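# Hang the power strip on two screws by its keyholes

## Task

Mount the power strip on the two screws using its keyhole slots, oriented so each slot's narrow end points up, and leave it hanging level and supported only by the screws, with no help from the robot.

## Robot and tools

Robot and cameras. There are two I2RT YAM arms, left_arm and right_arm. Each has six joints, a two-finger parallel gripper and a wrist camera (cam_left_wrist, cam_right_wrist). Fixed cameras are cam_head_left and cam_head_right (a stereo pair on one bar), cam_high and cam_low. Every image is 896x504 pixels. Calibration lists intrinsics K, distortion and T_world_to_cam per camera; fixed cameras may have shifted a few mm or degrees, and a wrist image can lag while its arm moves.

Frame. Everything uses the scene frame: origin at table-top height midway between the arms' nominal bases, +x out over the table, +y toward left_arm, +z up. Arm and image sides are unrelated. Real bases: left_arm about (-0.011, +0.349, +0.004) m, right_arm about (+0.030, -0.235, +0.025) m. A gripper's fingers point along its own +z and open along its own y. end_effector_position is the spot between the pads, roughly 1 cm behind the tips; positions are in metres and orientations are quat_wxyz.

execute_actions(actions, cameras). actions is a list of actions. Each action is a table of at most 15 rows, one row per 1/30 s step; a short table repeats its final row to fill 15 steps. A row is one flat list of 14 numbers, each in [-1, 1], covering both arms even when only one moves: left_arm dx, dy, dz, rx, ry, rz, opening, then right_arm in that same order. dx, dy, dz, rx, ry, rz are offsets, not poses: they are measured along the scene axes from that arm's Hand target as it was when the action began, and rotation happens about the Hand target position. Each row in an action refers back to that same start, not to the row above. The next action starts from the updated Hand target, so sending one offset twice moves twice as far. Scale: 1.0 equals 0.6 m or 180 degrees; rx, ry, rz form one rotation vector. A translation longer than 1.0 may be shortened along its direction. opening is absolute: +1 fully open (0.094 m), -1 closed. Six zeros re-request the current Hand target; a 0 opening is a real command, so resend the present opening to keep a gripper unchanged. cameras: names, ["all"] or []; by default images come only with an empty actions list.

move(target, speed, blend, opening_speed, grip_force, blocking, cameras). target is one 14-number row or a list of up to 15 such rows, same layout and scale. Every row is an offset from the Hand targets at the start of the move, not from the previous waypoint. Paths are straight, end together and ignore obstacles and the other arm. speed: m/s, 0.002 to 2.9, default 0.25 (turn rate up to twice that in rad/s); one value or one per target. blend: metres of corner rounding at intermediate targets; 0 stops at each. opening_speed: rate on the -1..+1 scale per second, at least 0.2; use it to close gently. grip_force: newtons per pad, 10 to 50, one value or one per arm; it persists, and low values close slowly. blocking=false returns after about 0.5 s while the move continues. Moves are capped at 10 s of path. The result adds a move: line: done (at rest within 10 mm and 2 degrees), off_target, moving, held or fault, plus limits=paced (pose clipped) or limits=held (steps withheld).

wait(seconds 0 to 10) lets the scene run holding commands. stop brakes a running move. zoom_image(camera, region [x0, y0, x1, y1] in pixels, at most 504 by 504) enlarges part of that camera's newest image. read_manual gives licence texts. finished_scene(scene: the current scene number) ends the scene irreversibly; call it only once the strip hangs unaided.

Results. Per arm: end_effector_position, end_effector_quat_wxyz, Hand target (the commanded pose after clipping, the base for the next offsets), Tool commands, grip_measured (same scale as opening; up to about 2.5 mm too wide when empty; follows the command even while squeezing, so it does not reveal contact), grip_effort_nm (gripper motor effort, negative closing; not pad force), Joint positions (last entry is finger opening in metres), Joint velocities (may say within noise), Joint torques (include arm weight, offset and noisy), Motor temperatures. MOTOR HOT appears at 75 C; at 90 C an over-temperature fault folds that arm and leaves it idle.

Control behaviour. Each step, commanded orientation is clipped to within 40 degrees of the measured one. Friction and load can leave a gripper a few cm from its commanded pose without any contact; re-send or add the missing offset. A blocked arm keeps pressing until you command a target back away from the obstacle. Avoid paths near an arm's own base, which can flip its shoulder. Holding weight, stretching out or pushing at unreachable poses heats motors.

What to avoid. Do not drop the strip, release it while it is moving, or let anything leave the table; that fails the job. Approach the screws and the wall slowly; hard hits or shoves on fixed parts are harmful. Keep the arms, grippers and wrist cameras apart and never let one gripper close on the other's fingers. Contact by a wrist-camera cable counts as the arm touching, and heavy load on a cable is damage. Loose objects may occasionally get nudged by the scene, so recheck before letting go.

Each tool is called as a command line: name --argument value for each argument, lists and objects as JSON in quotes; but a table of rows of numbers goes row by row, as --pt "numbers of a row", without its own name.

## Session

execute_actions --actions '[]'

Scene clock: 0.00 s.
left_arm: end_effector_position=(+0.3851, +0.3786, +0.1023) grip_measured=+1.000 grip_effort_nm=n/a end_effector_quat_wxyz=(+0.579, -0.055, +0.812, +0.052) | right_arm: end_effector_position=(+0.4237, -0.2554, +0.1248) grip_measured=+1.000 grip_effort_nm=n/a end_effector_quat_wxyz=(+0.590, +0.057, +0.802, -0.074)
Joint positions: left_arm=[0.017 1.538 0.365 0.839 -0.143 -0.027 0.094] | right_arm=[0.076 1.557 0.341 0.91 0.242 0.022 0.094]
Joint velocities: within noise
Joint torques (N m): no reading
Motor temperatures (°C): left_arm=[26 29 37 34 27 27 26] | right_arm=[29 27 34 33 26 25 24]
Heat: left arm: 37 °C; right arm: 34 °C.
Hand target: left_arm +0.3885, +0.3788, +0.1110; +0.589, -0.056, +0.804, +0.052 | right_arm +0.4259, -0.2555, +0.1305; +0.597, +0.059, +0.797, -0.074
Tool commands: left_gripper/opening=+1.0 right_gripper/opening=+1.0
camera_calibration:
cam_left_wrist: T_world_to_cam=[[0.153641, -0.98794, -0.0191974, 0.316345], [-0.680595, -0.0917191, -0.726896, 0.409091], [0.716369, 0.124747, -0.686479, -0.165614], [0, 0, 0, 1]] pos_world=[0.348462, 0.370711, 0.189749]
cam_right_wrist: T_world_to_cam=[[-0.152374, -0.986542, 0.0592977, -0.189836], [-0.66103, 0.0571273, -0.748182, 0.424245], [0.734725, -0.153201, -0.660839, -0.177952], [0, 0, 0, 1]] pos_world=[0.382258, -0.23878, 0.211072]

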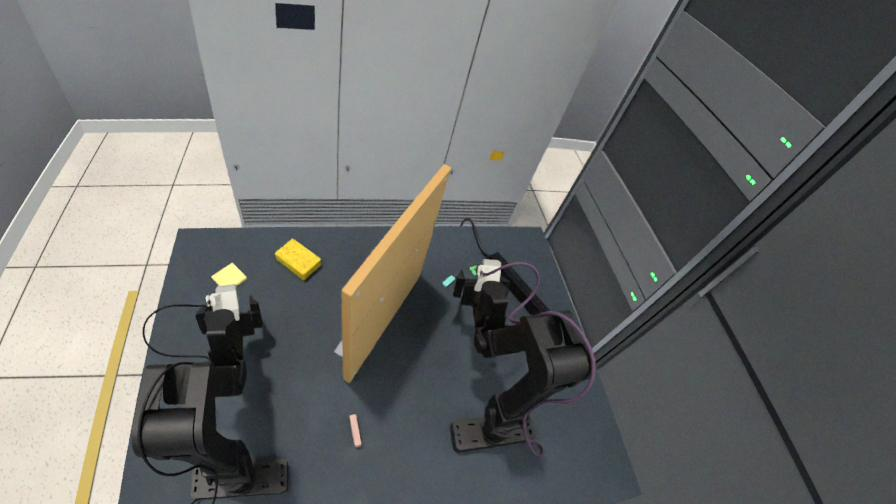

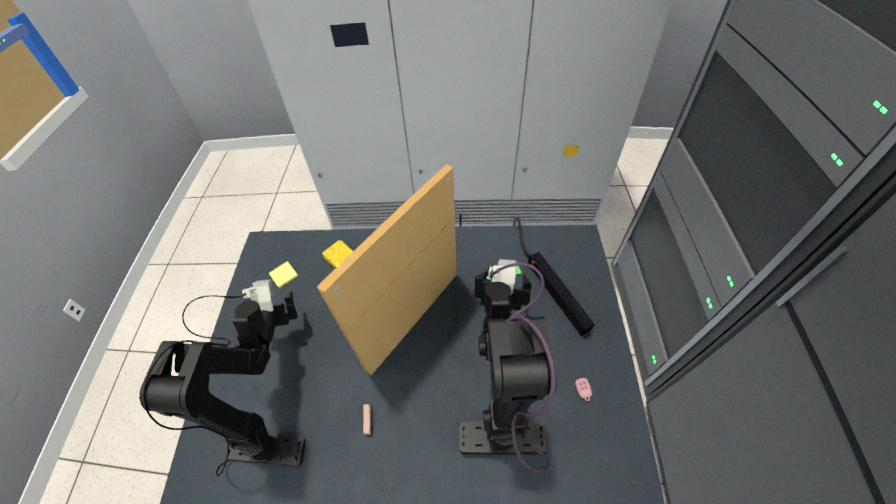

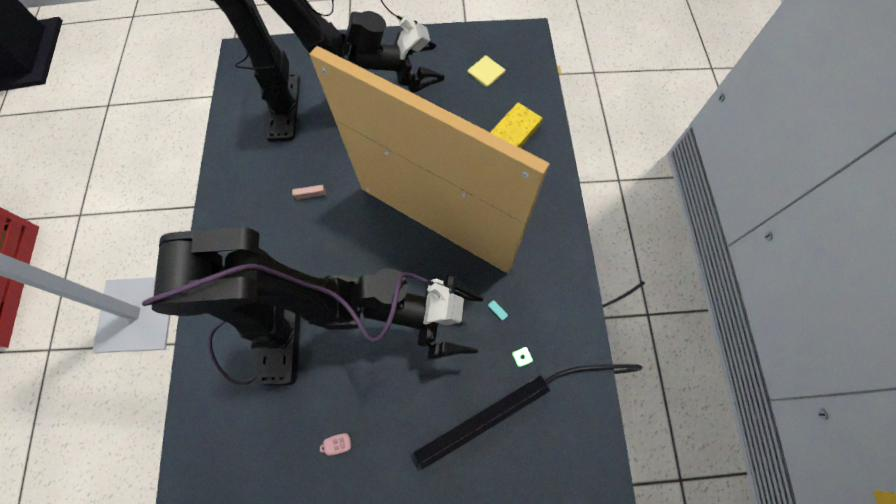

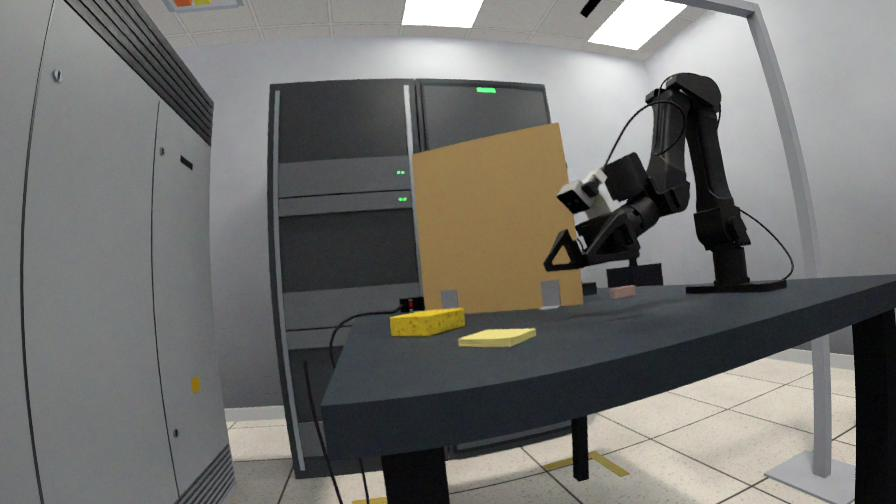

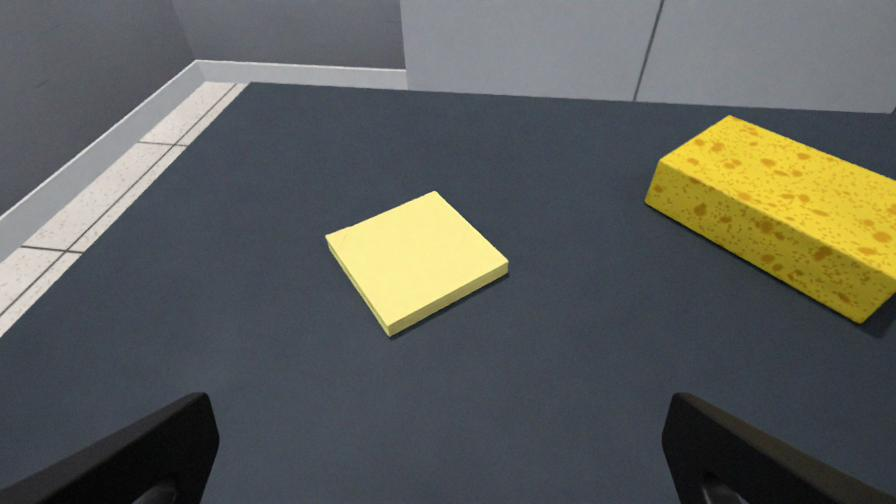

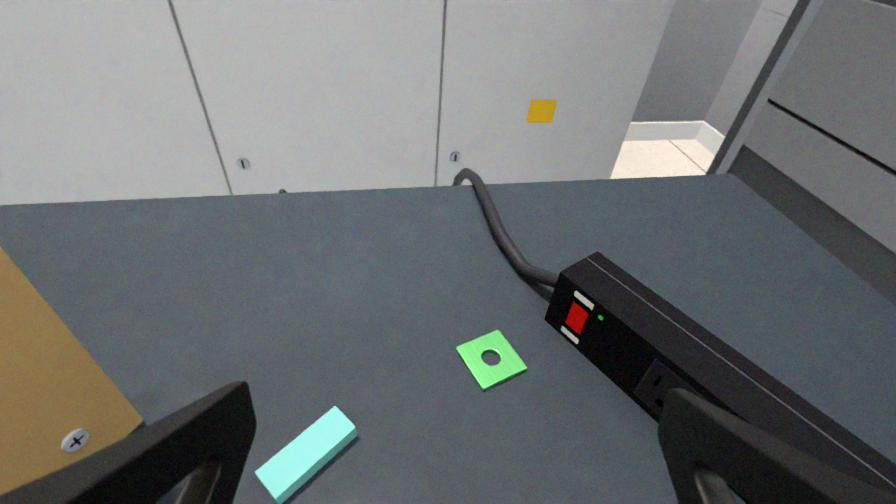

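zoom_image --camera "cam_high" --region '[300, 40, 560, 280]'

zoom_image --camera "cam_high" --region '[400, 280, 660, 500]'

zoom_image --camera "cam_right_wrist" --region '[440, 150, 896, 504]'

zoom_image --camera "cam_head_right" --region '[460, 200, 640, 400]'

zoom_image --camera "cam_head_left" --region '[440, 200, 620, 400]'

Scaled by 1.938 from the camera's 896x504 image, which has a finer 1280x720 frame.

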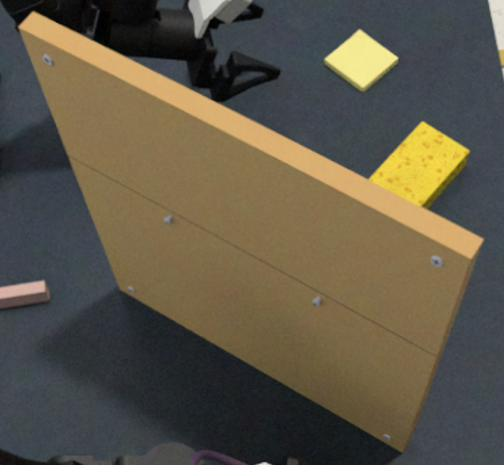

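Scaled by 1.938 from the camera's 896x504 image, which has a finer 1280x720 frame.

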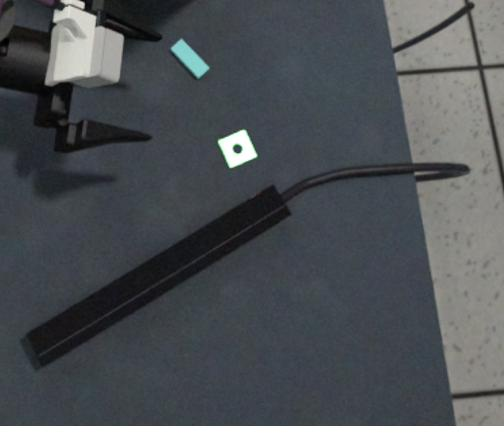

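Scaled by 1.105 from the camera's 896x504 image, which has a finer 1280x720 frame.

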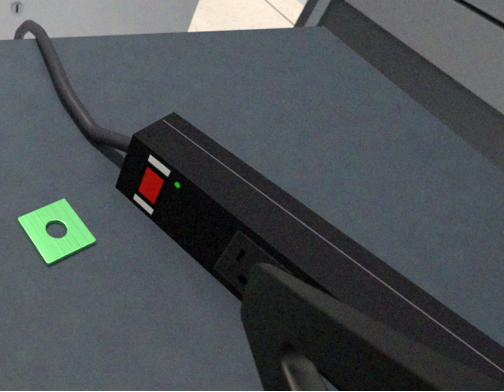

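Scaled by 2.520 from the camera's 896x504 image, which has a finer 1280x720 frame.

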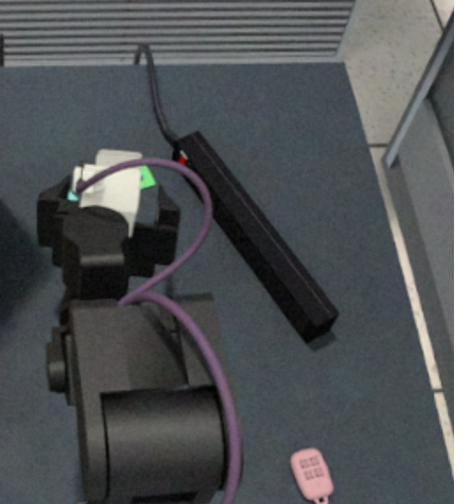

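Scaled by 2.520 from the camera's 896x504 image, which has a finer 1280x720 frame.

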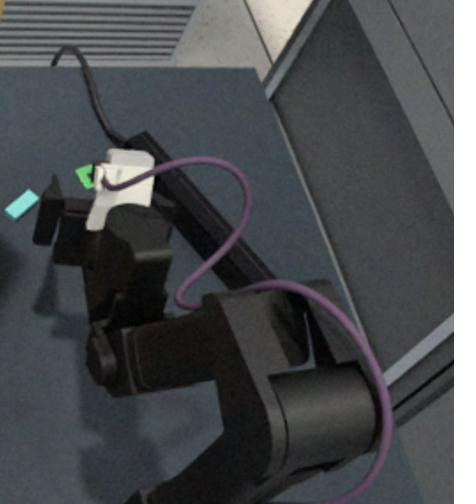

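zoom_image --camera "cam_head_left" --region '[330, 150, 490, 400]'

zoom_image --camera "cam_head_right" --region '[310, 150, 490, 390]'

zoom_image --camera "cam_high" --region '[350, 130, 500, 230]'

Scaled by 2.016 from the camera's 896x504 image, which has a finer 1280x720 frame.

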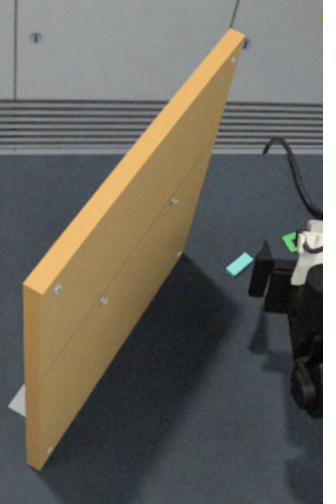

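Scaled by 2.100 from the camera's 896x504 image, which has a finer 1280x720 frame.

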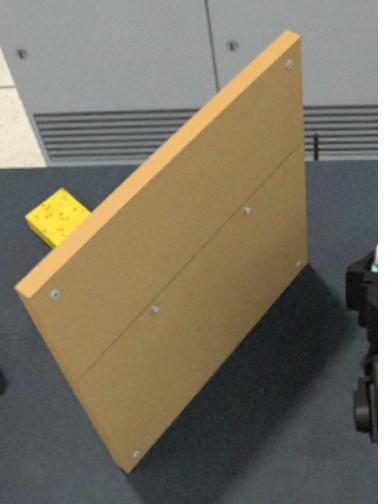

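Scaled by 3.360 from the camera's 896x504 image, which has a finer 1280x720 frame.

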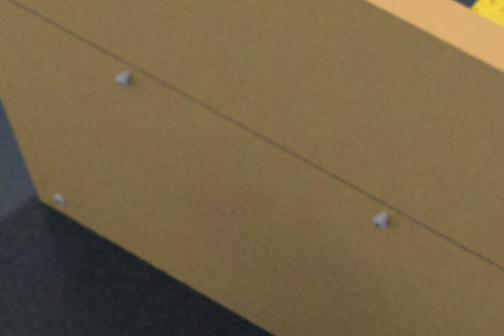

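zoom_image --camera "cam_right_wrist" --region '[530, 230, 730, 430]'

Scaled by 2.520 from the camera's 896x504 image, which has a finer 1280x720 frame.

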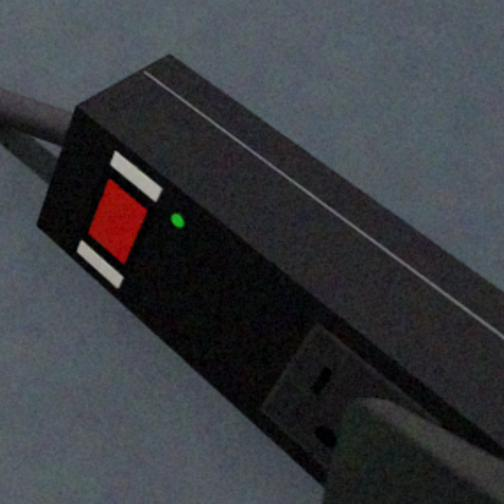

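move --pt "0 0 0 0 0 0 1.0 -0.0265 -0.1742 0.06 0.1327 0.1659 -0.1297 1.0" --pt "0 0 0 0 0 0 1.0 -0.075 -0.36 0.01 0.2389 0.2986 -0.2335 1.0" --pt "0 0 0 0 0 0 1.0 -0.0898 -0.4058 -0.1025 0.2654 0.3318 -0.2594 1.0" --speed 0.35 --blend '[0.04, 0.03, 0]' --cameras '["cam_right_wrist", "cam_high"]'

Scene clock: 40.33 s.
left_arm: end_effector_position=(+0.3851, +0.3786, +0.1023) grip_measured=+1.000 grip_effort_nm=0.00 end_effector_quat_wxyz=(+0.579, -0.055, +0.812, +0.052) | right_arm: end_effector_position=(+0.3669, -0.4988, +0.0626) grip_measured=+1.000 grip_effort_nm=0.00 end_effector_quat_wxyz=(-0.006, +0.523, +0.852, -0.002)
Joint positions: left_arm=[0.017 1.538 0.365 0.839 -0.143 -0.027 0.094] | right_arm=[-0.644 2.23 1.834 -1.187 0.005 0.437 0.094]
Joint torques (N m): left_arm=[-0.02 -5.03 6.15 1.96 -0.08 0.03] | right_arm=[0.4 -11.96 7.77 0.39 -0.08 0.09]
Heat: left arm: 41 °C; right arm: 36 °C.
Hand target: left_arm +0.3885, +0.3788, +0.1110; +0.589, -0.056, +0.804, +0.052 | right_arm +0.3720, -0.4990, +0.0690; +0.000, +0.524, +0.852, +0.000
Off the commanded pose: left_arm 0.009 m, 1 deg | right_arm 0.008 m, 1 deg.
move: done
camera_calibration:
cam_right_wrist: T_world_to_cam=[[-0.884395, -0.466507, -0.0147253, 0.0976102], [-0.428824, 0.799691, 0.420244, 0.566023], [-0.184271, 0.377976, -0.907292, 0.40298], [0, 0, 0, 1]] pos_world=[0.403308, -0.559425, 0.12919]
Images, in order (width x height): cam_high 896x504, cam_right_wrist 896x504.

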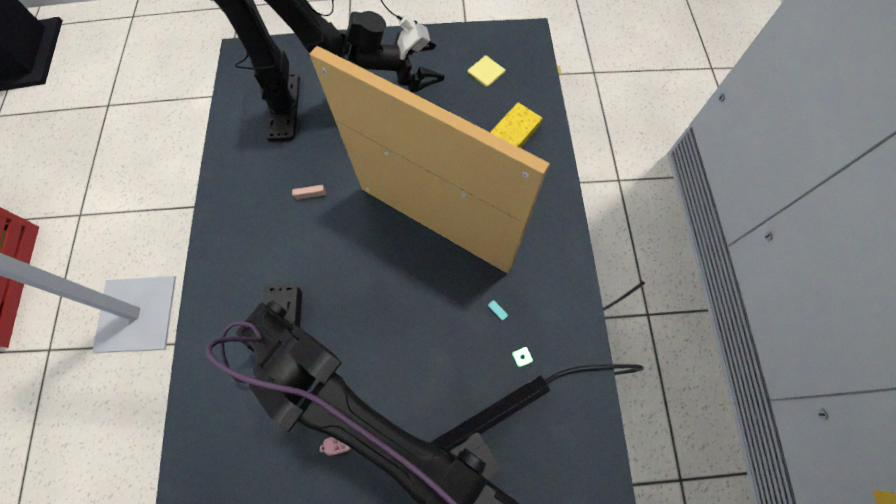

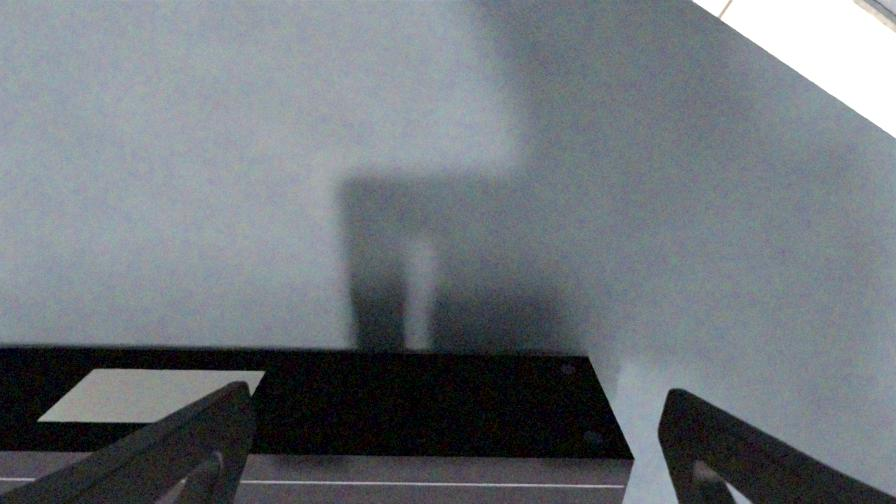

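zoom_image --camera "cam_right_wrist" --region '[230, 330, 660, 504]'

Scaled by 1.172 from the camera's 896x504 image, which has a finer 1280x720 frame.

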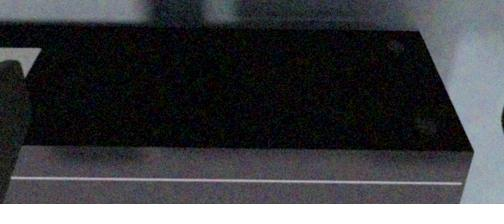

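zoom_image --camera "cam_right_wrist" --region '[420, 340, 640, 470]'

zoom_image --camera "cam_right_wrist" --region '[0, 330, 260, 504]'

Scaled by 2.291 from the camera's 896x504 image, which has a finer 1280x720 frame.

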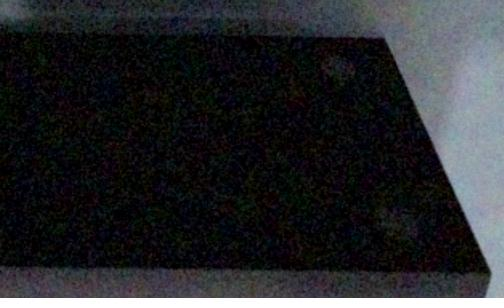

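Scaled by 1.938 from the camera's 896x504 image, which has a finer 1280x720 frame.

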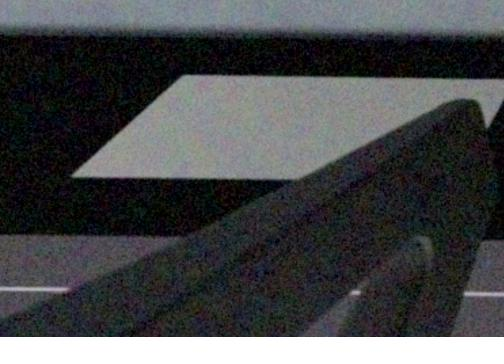

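move --pt "0 0 0 0 0 0 1.0 0.0467 0.0483 0.11 0 0 0.2 1.0" --pt "0 0 0 0 0 0 1.0 0.1433 0.1657 0.05 0 0 0.502 1.0" --speed 0.35 --blend '[0.04, 0]' --cameras '["cam_right_wrist", "cam_high"]'

Scene clock: 54.93 s.
left_arm: end_effector_position=(+0.3851, +0.3786, +0.1023) grip_measured=+1.000 grip_effort_nm=0.00 end_effector_quat_wxyz=(+0.579, -0.055, +0.812, +0.052) | right_arm: end_effector_position=(+0.4502, -0.3970, +0.1026) grip_measured=+1.000 grip_effort_nm=-0.01 end_effector_quat_wxyz=(-0.007, -0.232, +0.973, +0.002)
Joint positions: left_arm=[0.017 1.538 0.365 0.839 -0.143 -0.027 0.094] | right_arm=[-0.348 2.332 2.166 -1.417 0.005 -0.836 0.094]
Joint torques (N m): left_arm=[-0.05 -5.03 6.15 1.96 -0.09 0.03] | right_arm=[-0.06 -11.12 7.9 0.63 -0.04 -0.07]
Motor temperatures (°C): left_arm=[26 30 41 36 27 27 26] | right_arm=[28 33 37 33 26 25 24]
Heat: left arm: 41 °C; right arm: 37 °C.
Hand target: left_arm +0.3885, +0.3788, +0.1110; +0.589, -0.056, +0.804, +0.052 | right_arm +0.4580, -0.3994, +0.0990; +0.000, -0.235, +0.972, +0.000
Off the commanded pose: left_arm 0.009 m, 1 deg | right_arm 0.009 m, 1 deg.
move: done
camera_calibration:
cam_right_wrist: T_world_to_cam=[[0.465262, -0.88464, -0.030707, -0.552648], [-0.79557, -0.433122, 0.423644, 0.178895], [-0.388072, -0.172676, -0.905308, 0.289076], [0, 0, 0, 1]] pos_world=[0.511632, -0.361495, 0.168945]
Images, in order (width x height): cam_high 896x504, cam_right_wrist 896x504.

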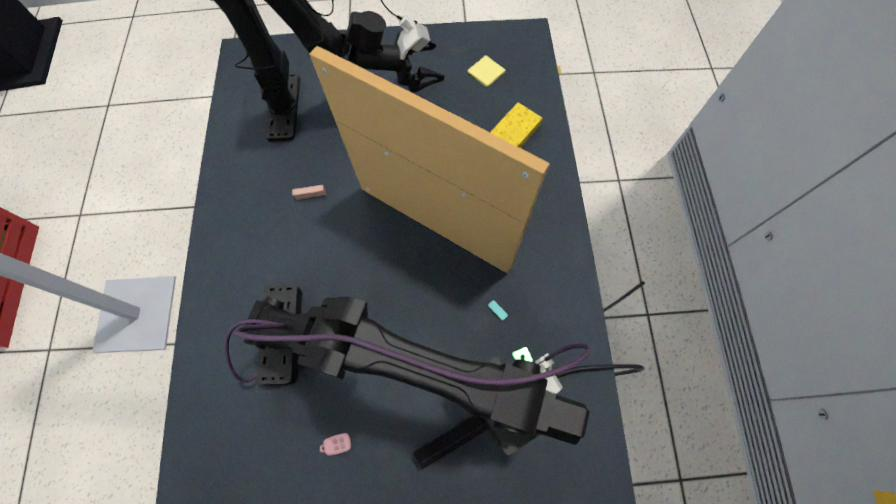

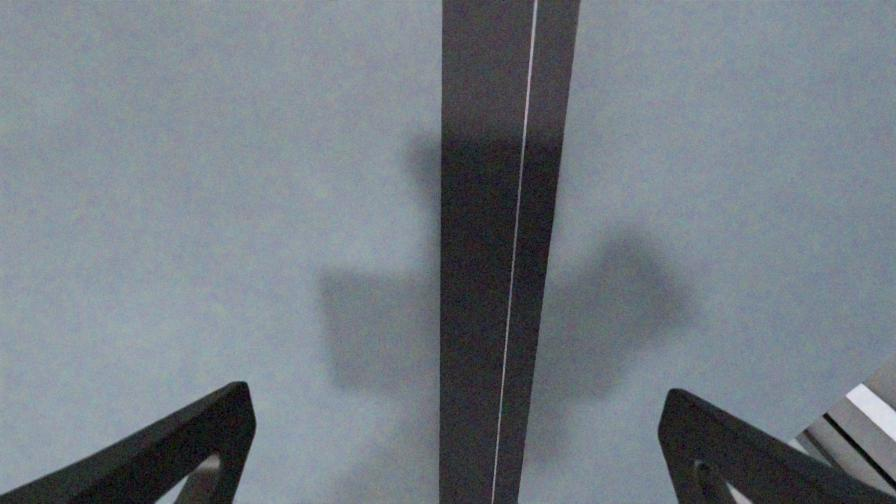

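move --pt "0 0 0 0 0 0 1.0 0.0075 -0.016 -0.1183 0 0 0 1.0" --pt "0 0 0 0 0 0 1.0 0.0075 -0.016 -0.1183 0 0 0 -0.36" --speed 0.2 --opening_speed 0.9 --cameras '["cam_right_wrist", "cam_high"]'

Scene clock: 60.37 s.
left_arm: end_effector_position=(+0.3851, +0.3786, +0.1023) grip_measured=+1.000 grip_effort_nm=0.00 end_effector_quat_wxyz=(+0.579, -0.055, +0.812, +0.052) | right_arm: end_effector_position=(+0.4611, -0.4077, +0.0345) grip_measured=-0.296 grip_effort_nm=-1.02 end_effector_quat_wxyz=(-0.002, -0.235, +0.972, -0.002)
Joint positions: left_arm=[0.017 1.538 0.365 0.839 -0.143 -0.027 0.094] | right_arm=[-0.361 2.401 2.016 -1.185 0.005 -0.854 0.033]
Joint torques (N m): left_arm=[-0.03 -5.04 6.15 1.96 -0.08 0.03] | right_arm=[-0.25 -12.4 5.38 0.77 -0.07 -0.01]
Heat: left arm: 41 °C; right arm: 37 °C.
Hand target: left_arm +0.3885, +0.3788, +0.1110; +0.589, -0.056, +0.804, +0.052 | right_arm +0.4625, -0.4090, +0.0280; +0.000, -0.235, +0.972, +0.000
Off the commanded pose: left_arm 0.009 m, 1 deg | right_arm 0.007 m, 0 deg.
move: done
camera_calibration:
cam_right_wrist: T_world_to_cam=[[0.470017, -0.882407, -0.0210129, -0.570814], [-0.798422, -0.435191, 0.41609, 0.212524], [-0.376306, -0.178793, -0.90908, 0.222006], [0, 0, 0, 1]] pos_world=[0.521518, -0.371509, 0.101398]
Images, in order (width x height): cam_high 896x504, cam_right_wrist 896x504.

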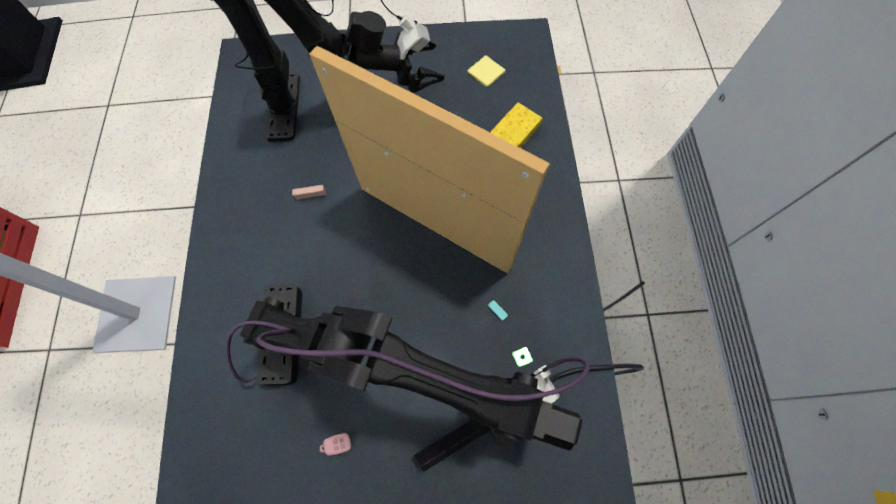

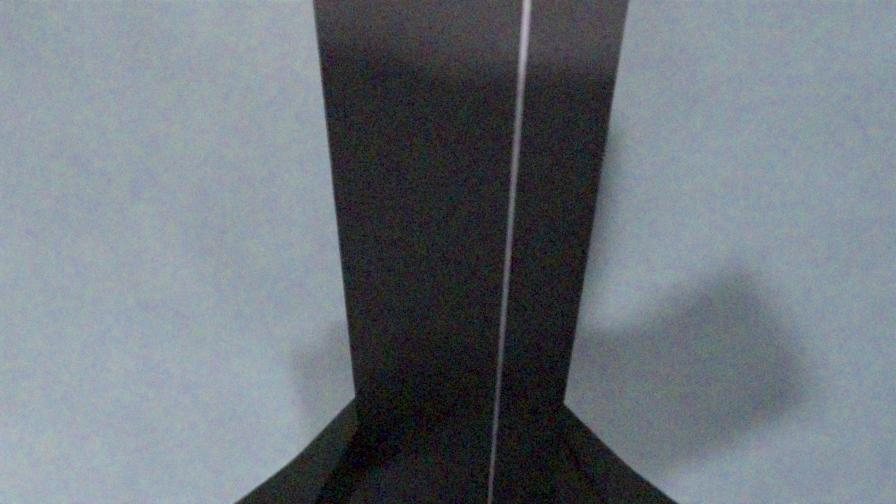

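move --pt "0 0 0 0 0 0 1.0 -0.01 0.0 0.12 -0.05 -0.0257 0 -0.36" --pt "0 0 0 0 0 0 1.0 -0.02 0.0 0.25 -0.2471 -0.127 0 -0.36" --speed 0.3 --blend '[0.04, 0]' --cameras '["cam_high", "cam_head_right", "cam_head_left"]'

Scene clock: 64.40 s.
left_arm: end_effector_position=(+0.3851, +0.3786, +0.1023) grip_measured=+1.000 grip_effort_nm=0.01 end_effector_quat_wxyz=(+0.579, -0.055, +0.812, +0.052) | right_arm: end_effector_position=(+0.4406, -0.4019, +0.1427) grip_measured=-0.296 grip_effort_nm=-1.03 end_effector_quat_wxyz=(+0.053, -0.248, +0.893, -0.373)
Joint positions: left_arm=[0.017 1.538 0.365 0.839 -0.143 -0.027 0.094] | right_arm=[-0.124 1.831 1.334 -0.6 0.635 -0.844 0.033]
Joint torques (N m): left_arm=[-0.03 -5.01 6.15 1.96 -0.09 0.03] | right_arm=[-0.09 -14.9 6.24 1.94 0.59 0.15]
Heat: left arm: 41 °C; right arm: 37 °C.
Hand target: left_arm +0.3885, +0.3788, +0.1110; +0.589, -0.056, +0.804, +0.052 | right_arm +0.4505, -0.4091, +0.1779; +0.099, -0.213, +0.881, -0.411
Off the commanded pose: left_arm 0.009 m, 1 deg | right_arm 0.037 m, 8 deg.
move: off_target (right_arm)
Images, in order (width x height): cam_head_left 896x504, cam_head_right 896x504, cam_high 896x504.

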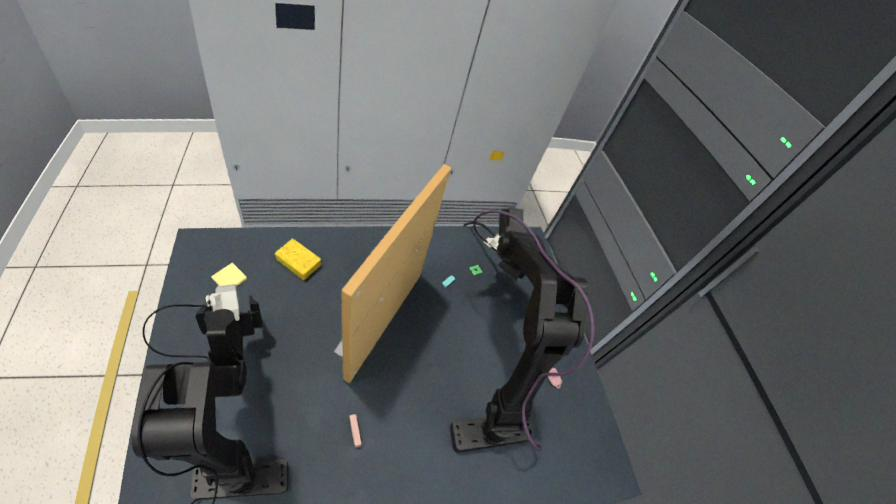

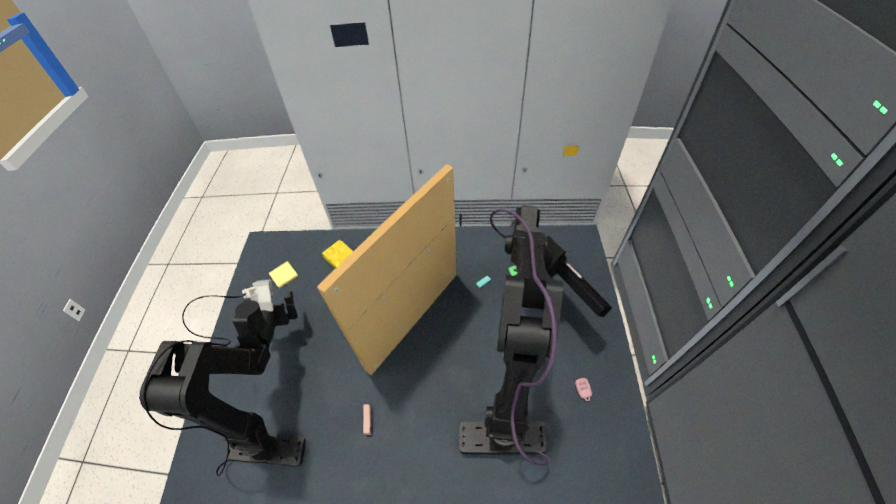

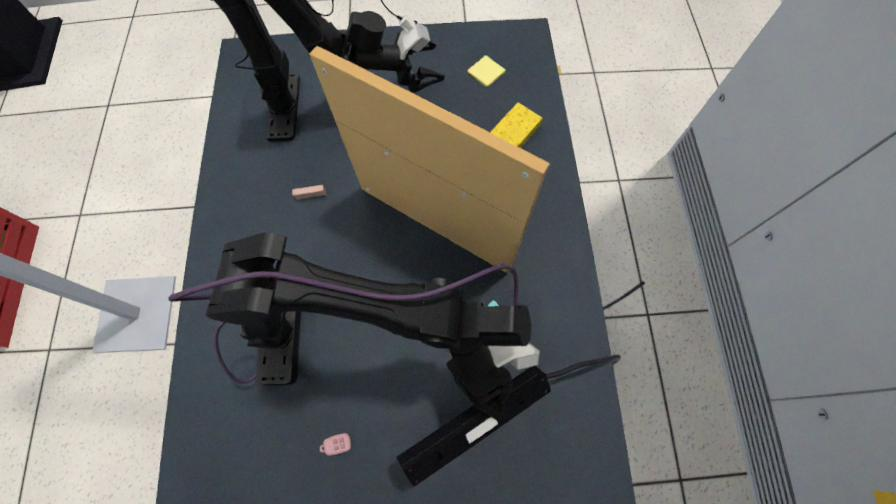

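zoom_image --camera "cam_high" --region '[380, 350, 580, 500]'

zoom_image --camera "cam_high" --region '[395, 415, 495, 490]'

zoom_image --camera "cam_high" --region '[470, 360, 560, 430]'

Scaled by 2.520 from the camera's 896x504 image, which has a finer 1280x720 frame.

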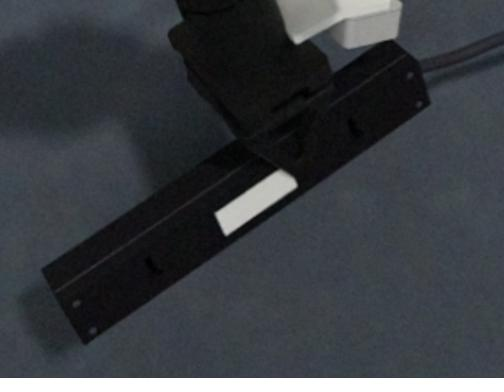

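Scaled by 5.040 from the camera's 896x504 image, which has a finer 1280x720 frame.

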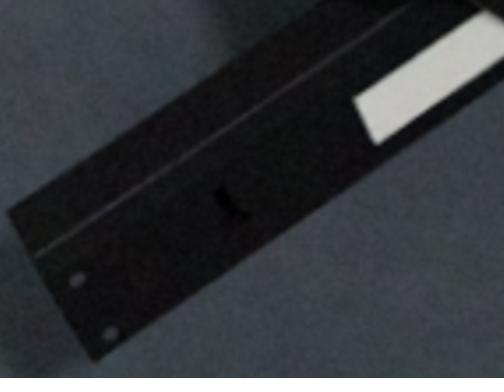

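Scaled by 5.600 from the camera's 896x504 image, which has a finer 1280x720 frame.

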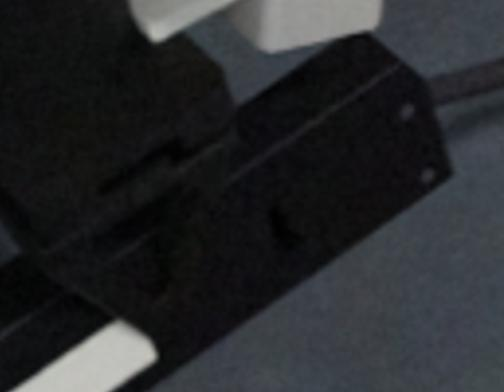

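zoom_image --camera "cam_high" --region '[425, 440, 461, 468]'

zoom_image --camera "cam_high" --region '[505, 385, 541, 413]'

Scaled by 14.000 from the camera's 896x504 image, which has a finer 1280x720 frame.

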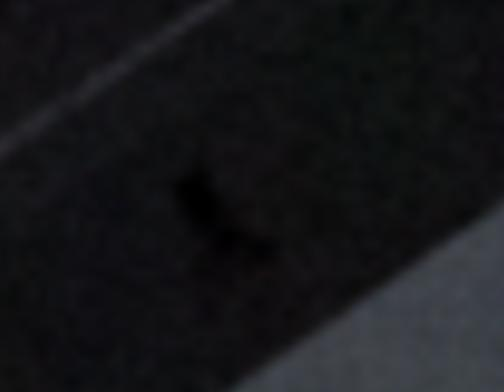

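Scaled by 14.000 from the camera's 896x504 image, which has a finer 1280x720 frame.

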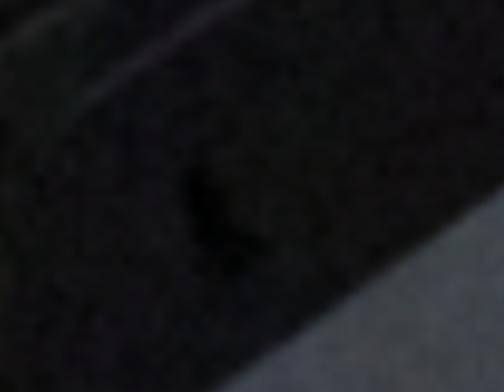

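move --pt "0 0 0 0 0 0 1.0 -0.03 0.0 0.035 0.2471 0.127 0 -0.36" --pt "0 0 0 0 0 0 1.0 -0.065 -0.02 0.055 0.2928 -0.0695 -0.4196 -0.36" --pt "0 0 0 0 0 0 1.0 -0.11 -0.05 0.055 0.229 -0.314 -0.8234 -0.36" --speed 0.4 --blend '[0.03, 0.03, 0]' --cameras '["cam_high", "cam_head_right", "cam_right_wrist"]'

Scene clock: 91.73 s.
left_arm: end_effector_position=(+0.3851, +0.3786, +0.1023) grip_measured=+1.000 grip_effort_nm=0.00 end_effector_quat_wxyz=(+0.579, -0.055, +0.812, +0.052) | right_arm: end_effector_position=(+0.4142, -0.4342, +0.1899) grip_measured=-0.296 grip_effort_nm=-1.03 end_effector_quat_wxyz=(+0.027, +0.909, +0.411, +0.059)
Joint positions: left_arm=[0.017 1.538 0.365 0.839 -0.143 -0.027 0.094] | right_arm=[-0.486 2.142 2.195 -1.51 -0.062 1.79 0.033]
Joint torques (N m): left_arm=[-0.03 -5.03 6.15 1.96 -0.09 0.03] | right_arm=[-1.61 -17.2 4.59 0.03 0.49 0.43]
Motor temperatures (°C): left_arm=[26 30 41 37 27 27 26] | right_arm=[28 40 37 34 26 25 25]
Heat: left arm: 41 °C; right arm: 40 °C.
Hand target: left_arm +0.3885, +0.3788, +0.1110; +0.589, -0.056, +0.804, +0.052 | right_arm +0.3844, -0.4390, +0.2109; +0.000, +0.924, +0.383, +0.000
Off the commanded pose: left_arm 0.009 m, 1 deg | right_arm 0.037 m, 8 deg.
joint sent to its limit (right arm) — joint 4 (wrist pitch), lower limit. The joint targets are off in orientation, not in position.
move: off_target (right_arm)
camera_calibration:
cam_right_wrist: T_world_to_cam=[[-0.751656, 0.648006, -0.122886, 0.620929], [0.524902, 0.700541, 0.483447, 0.0310263], [0.399364, 0.298883, -0.866705, 0.218951], [0, 0, 0, 1]] pos_world=[0.362998, -0.489542, 0.25107]
Images, in order (width x height): cam_head_right 896x504, cam_high 896x504, cam_right_wrist 896x504.

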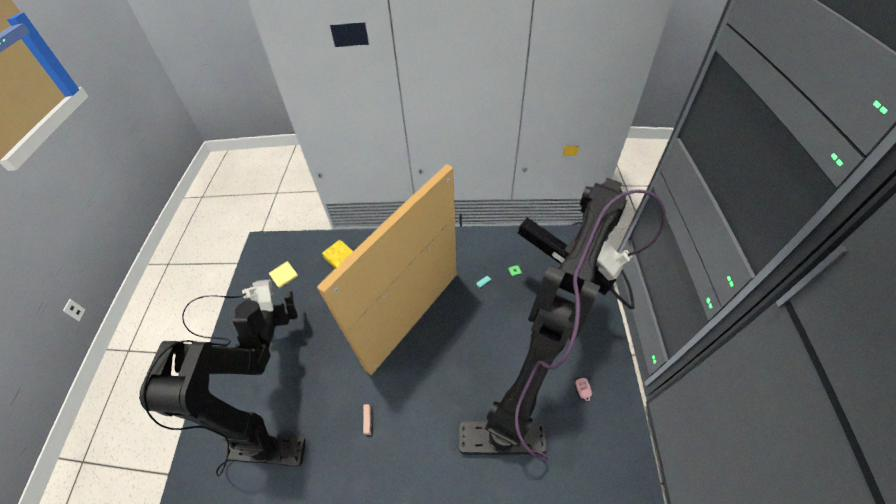

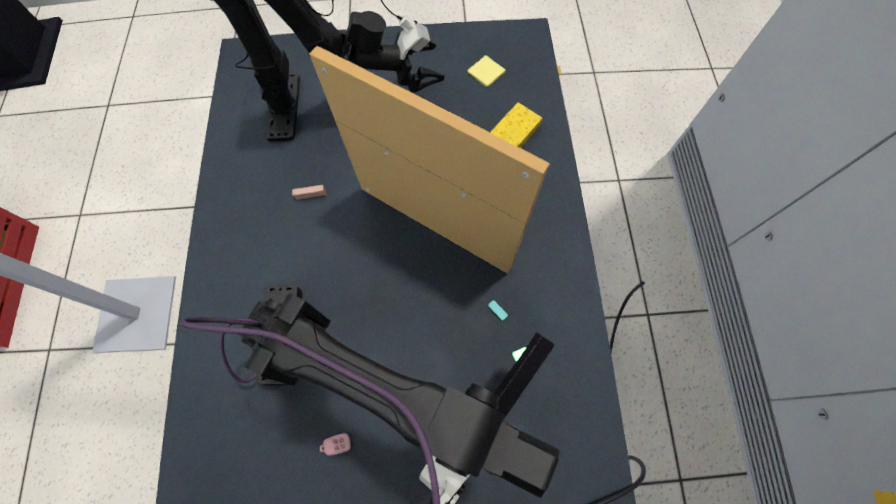

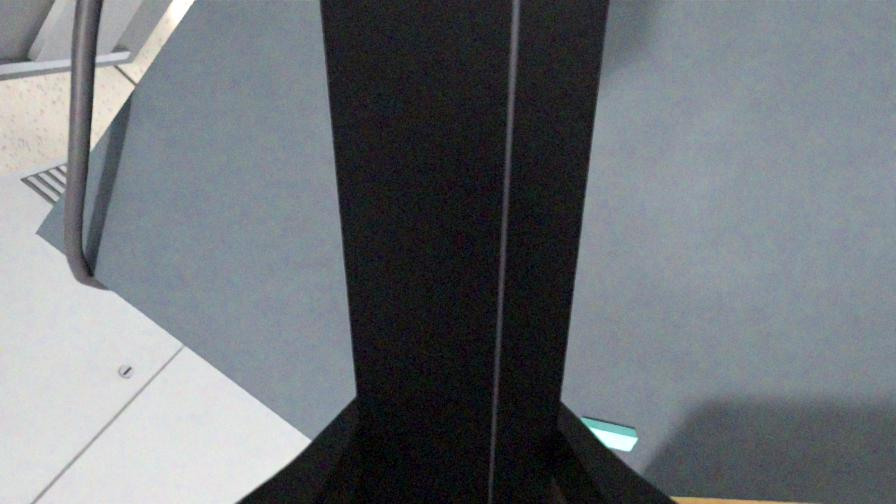

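move --target '[0, 0, 0, 0, 0, 0, 1.0, -0.0373, -0.0233, -0.13, -0.2553, -0.2553, 0, -0.36]' --speed 0.35 --cameras '["cam_high", "cam_head_right"]'

Scene clock: 95.47 s.
left_arm: end_effector_position=(+0.3851, +0.3786, +0.1023) grip_measured=+1.000 grip_effort_nm=0.00 end_effector_quat_wxyz=(+0.579, -0.055, +0.812, +0.052) | right_arm: end_effector_position=(+0.3710, -0.4380, +0.1290) grip_measured=-0.296 grip_effort_nm=-1.03 end_effector_quat_wxyz=(+0.467, +0.779, +0.348, +0.233)
Joint positions: left_arm=[0.017 1.538 0.365 0.839 -0.143 -0.027 0.094] | right_arm=[-0.419 1.43 0.496 0.449 0.222 1.729 0.033]
Joint torques (N m): left_arm=[-0.03 -5 6.13 1.96 -0.08 0.03] | right_arm=[-0.7 -4.53 4.93 2.35 0.8 -0.07]
Heat: left arm: 41 °C; right arm: 40 °C.
Hand target: left_arm +0.3885, +0.3788, +0.1110; +0.589, -0.056, +0.804, +0.052 | right_arm +0.3621, -0.4531, +0.1329; +0.496, +0.779, +0.323, +0.206
Off the commanded pose: left_arm 0.009 m, 1 deg | right_arm 0.018 m, 5 deg.
move: off_target (right_arm)
Images, in order (width x height): cam_head_right 896x504, cam_high 896x504.

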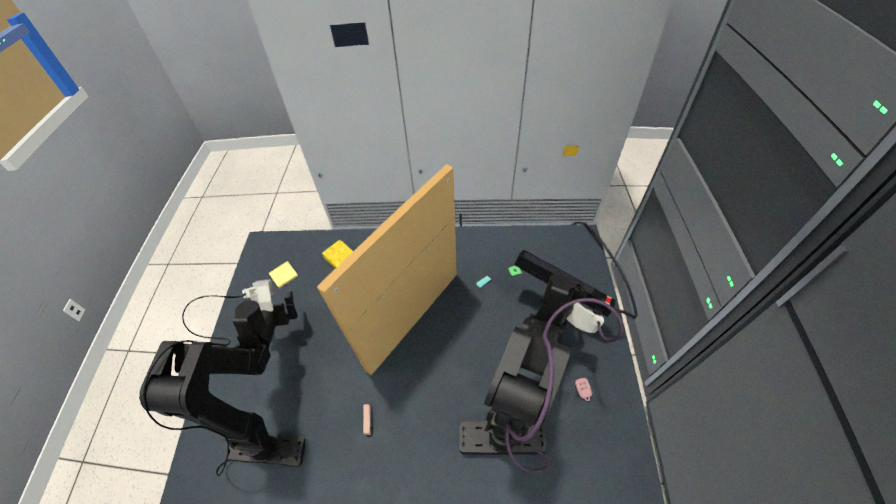

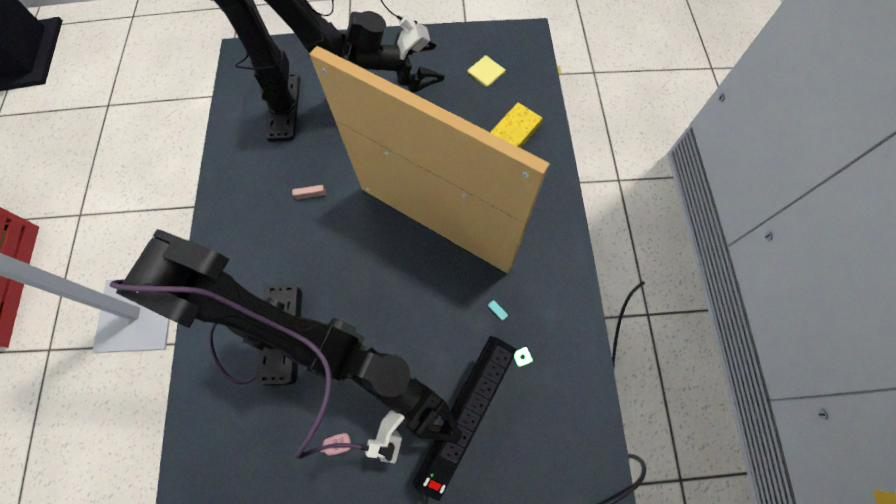

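zoom_image --camera "cam_high" --region '[360, 320, 560, 504]'

Scaled by 2.520 from the camera's 896x504 image, which has a finer 1280x720 frame.

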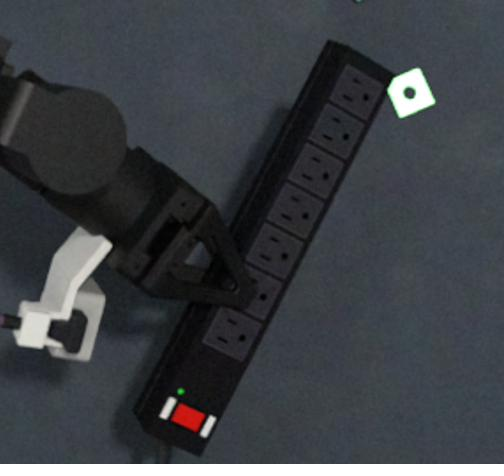

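move --target '[0, 0, 0, 0, 0, 0, 1.0, -0.0335, -0.0282, -0.095, -0.0478, 0.0225, 0, -0.36]' --speed 0.15 --cameras '["cam_high", "cam_head_right", "cam_right_wrist"]'

Scene clock: 103.90 s.
left_arm: end_effector_position=(+0.3851, +0.3786, +0.1023) grip_measured=+1.000 grip_effort_nm=0.00 end_effector_quat_wxyz=(+0.579, -0.055, +0.812, +0.052) | right_arm: end_effector_position=(+0.3567, -0.4489, +0.0695) grip_measured=-0.296 grip_effort_nm=-1.03 end_effector_quat_wxyz=(+0.511, +0.741, +0.392, +0.189)
Joint positions: left_arm=[0.017 1.538 0.365 0.839 -0.143 -0.027 0.094] | right_arm=[-0.455 1.74 0.338 0.971 0.233 1.544 0.033]
Joint torques (N m): left_arm=[-0.03 -5.03 6.13 1.97 -0.08 0.03] | right_arm=[-2.03 -5.18 2.88 2.46 0.9 0.01]
Heat: left arm: 41 °C; right arm: 38 °C.
Hand target: left_arm +0.3885, +0.3788, +0.1110; +0.589, -0.056, +0.804, +0.052 | right_arm +0.3419, -0.4700, +0.0759; +0.542, +0.746, +0.355, +0.154
Off the commanded pose: left_arm 0.009 m, 1 deg | right_arm 0.027 m, 7 deg.
move: off_target (right_arm)
camera_calibration:
cam_right_wrist: T_world_to_cam=[[-0.381667, 0.143415, -0.913106, 0.268957], [0.275501, 0.960637, 0.0357248, 0.366583], [0.882287, -0.237926, -0.406154, -0.303264], [0, 0, 0, 1]] pos_world=[0.269223, -0.46288, 0.109318]
Images, in order (width x height): cam_head_right 896x504, cam_high 896x504, cam_right_wrist 896x504.

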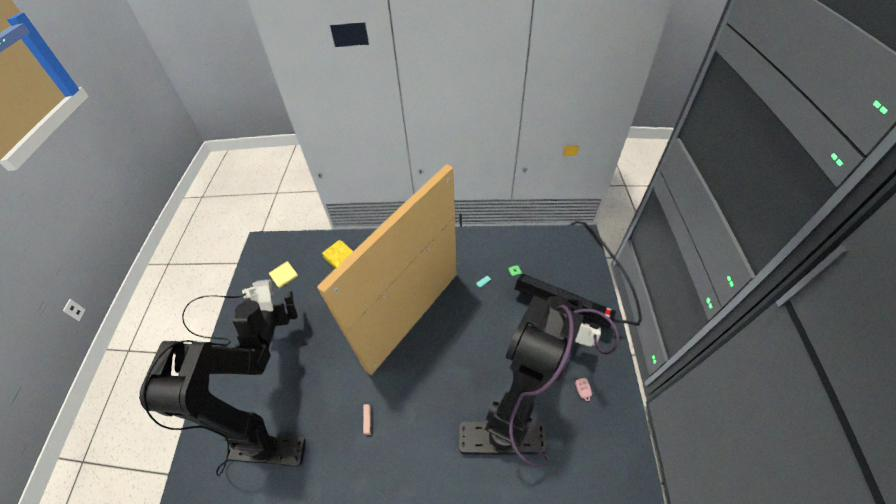

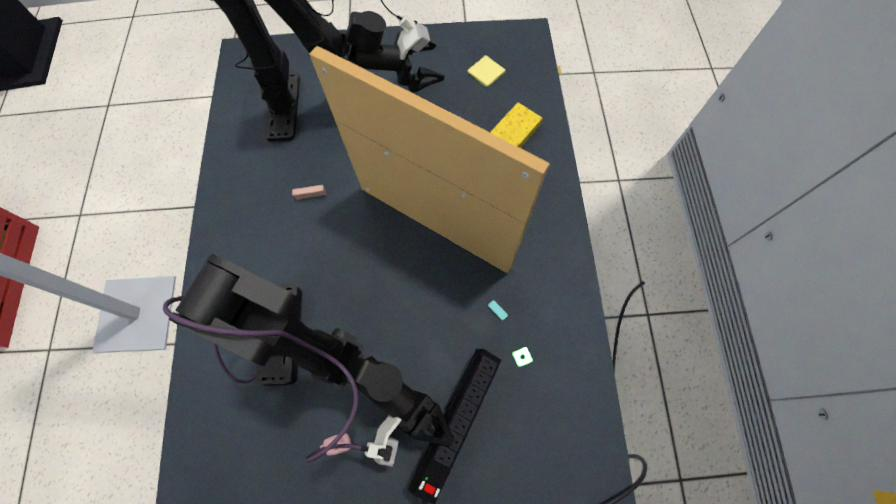

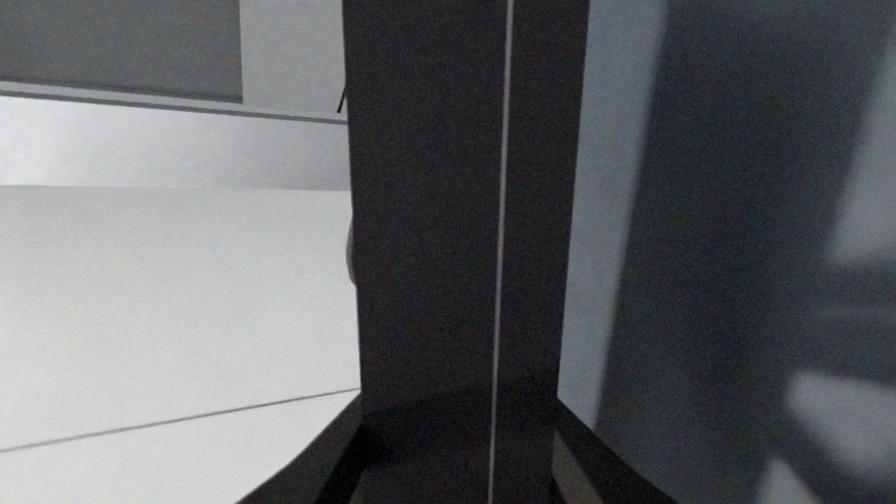

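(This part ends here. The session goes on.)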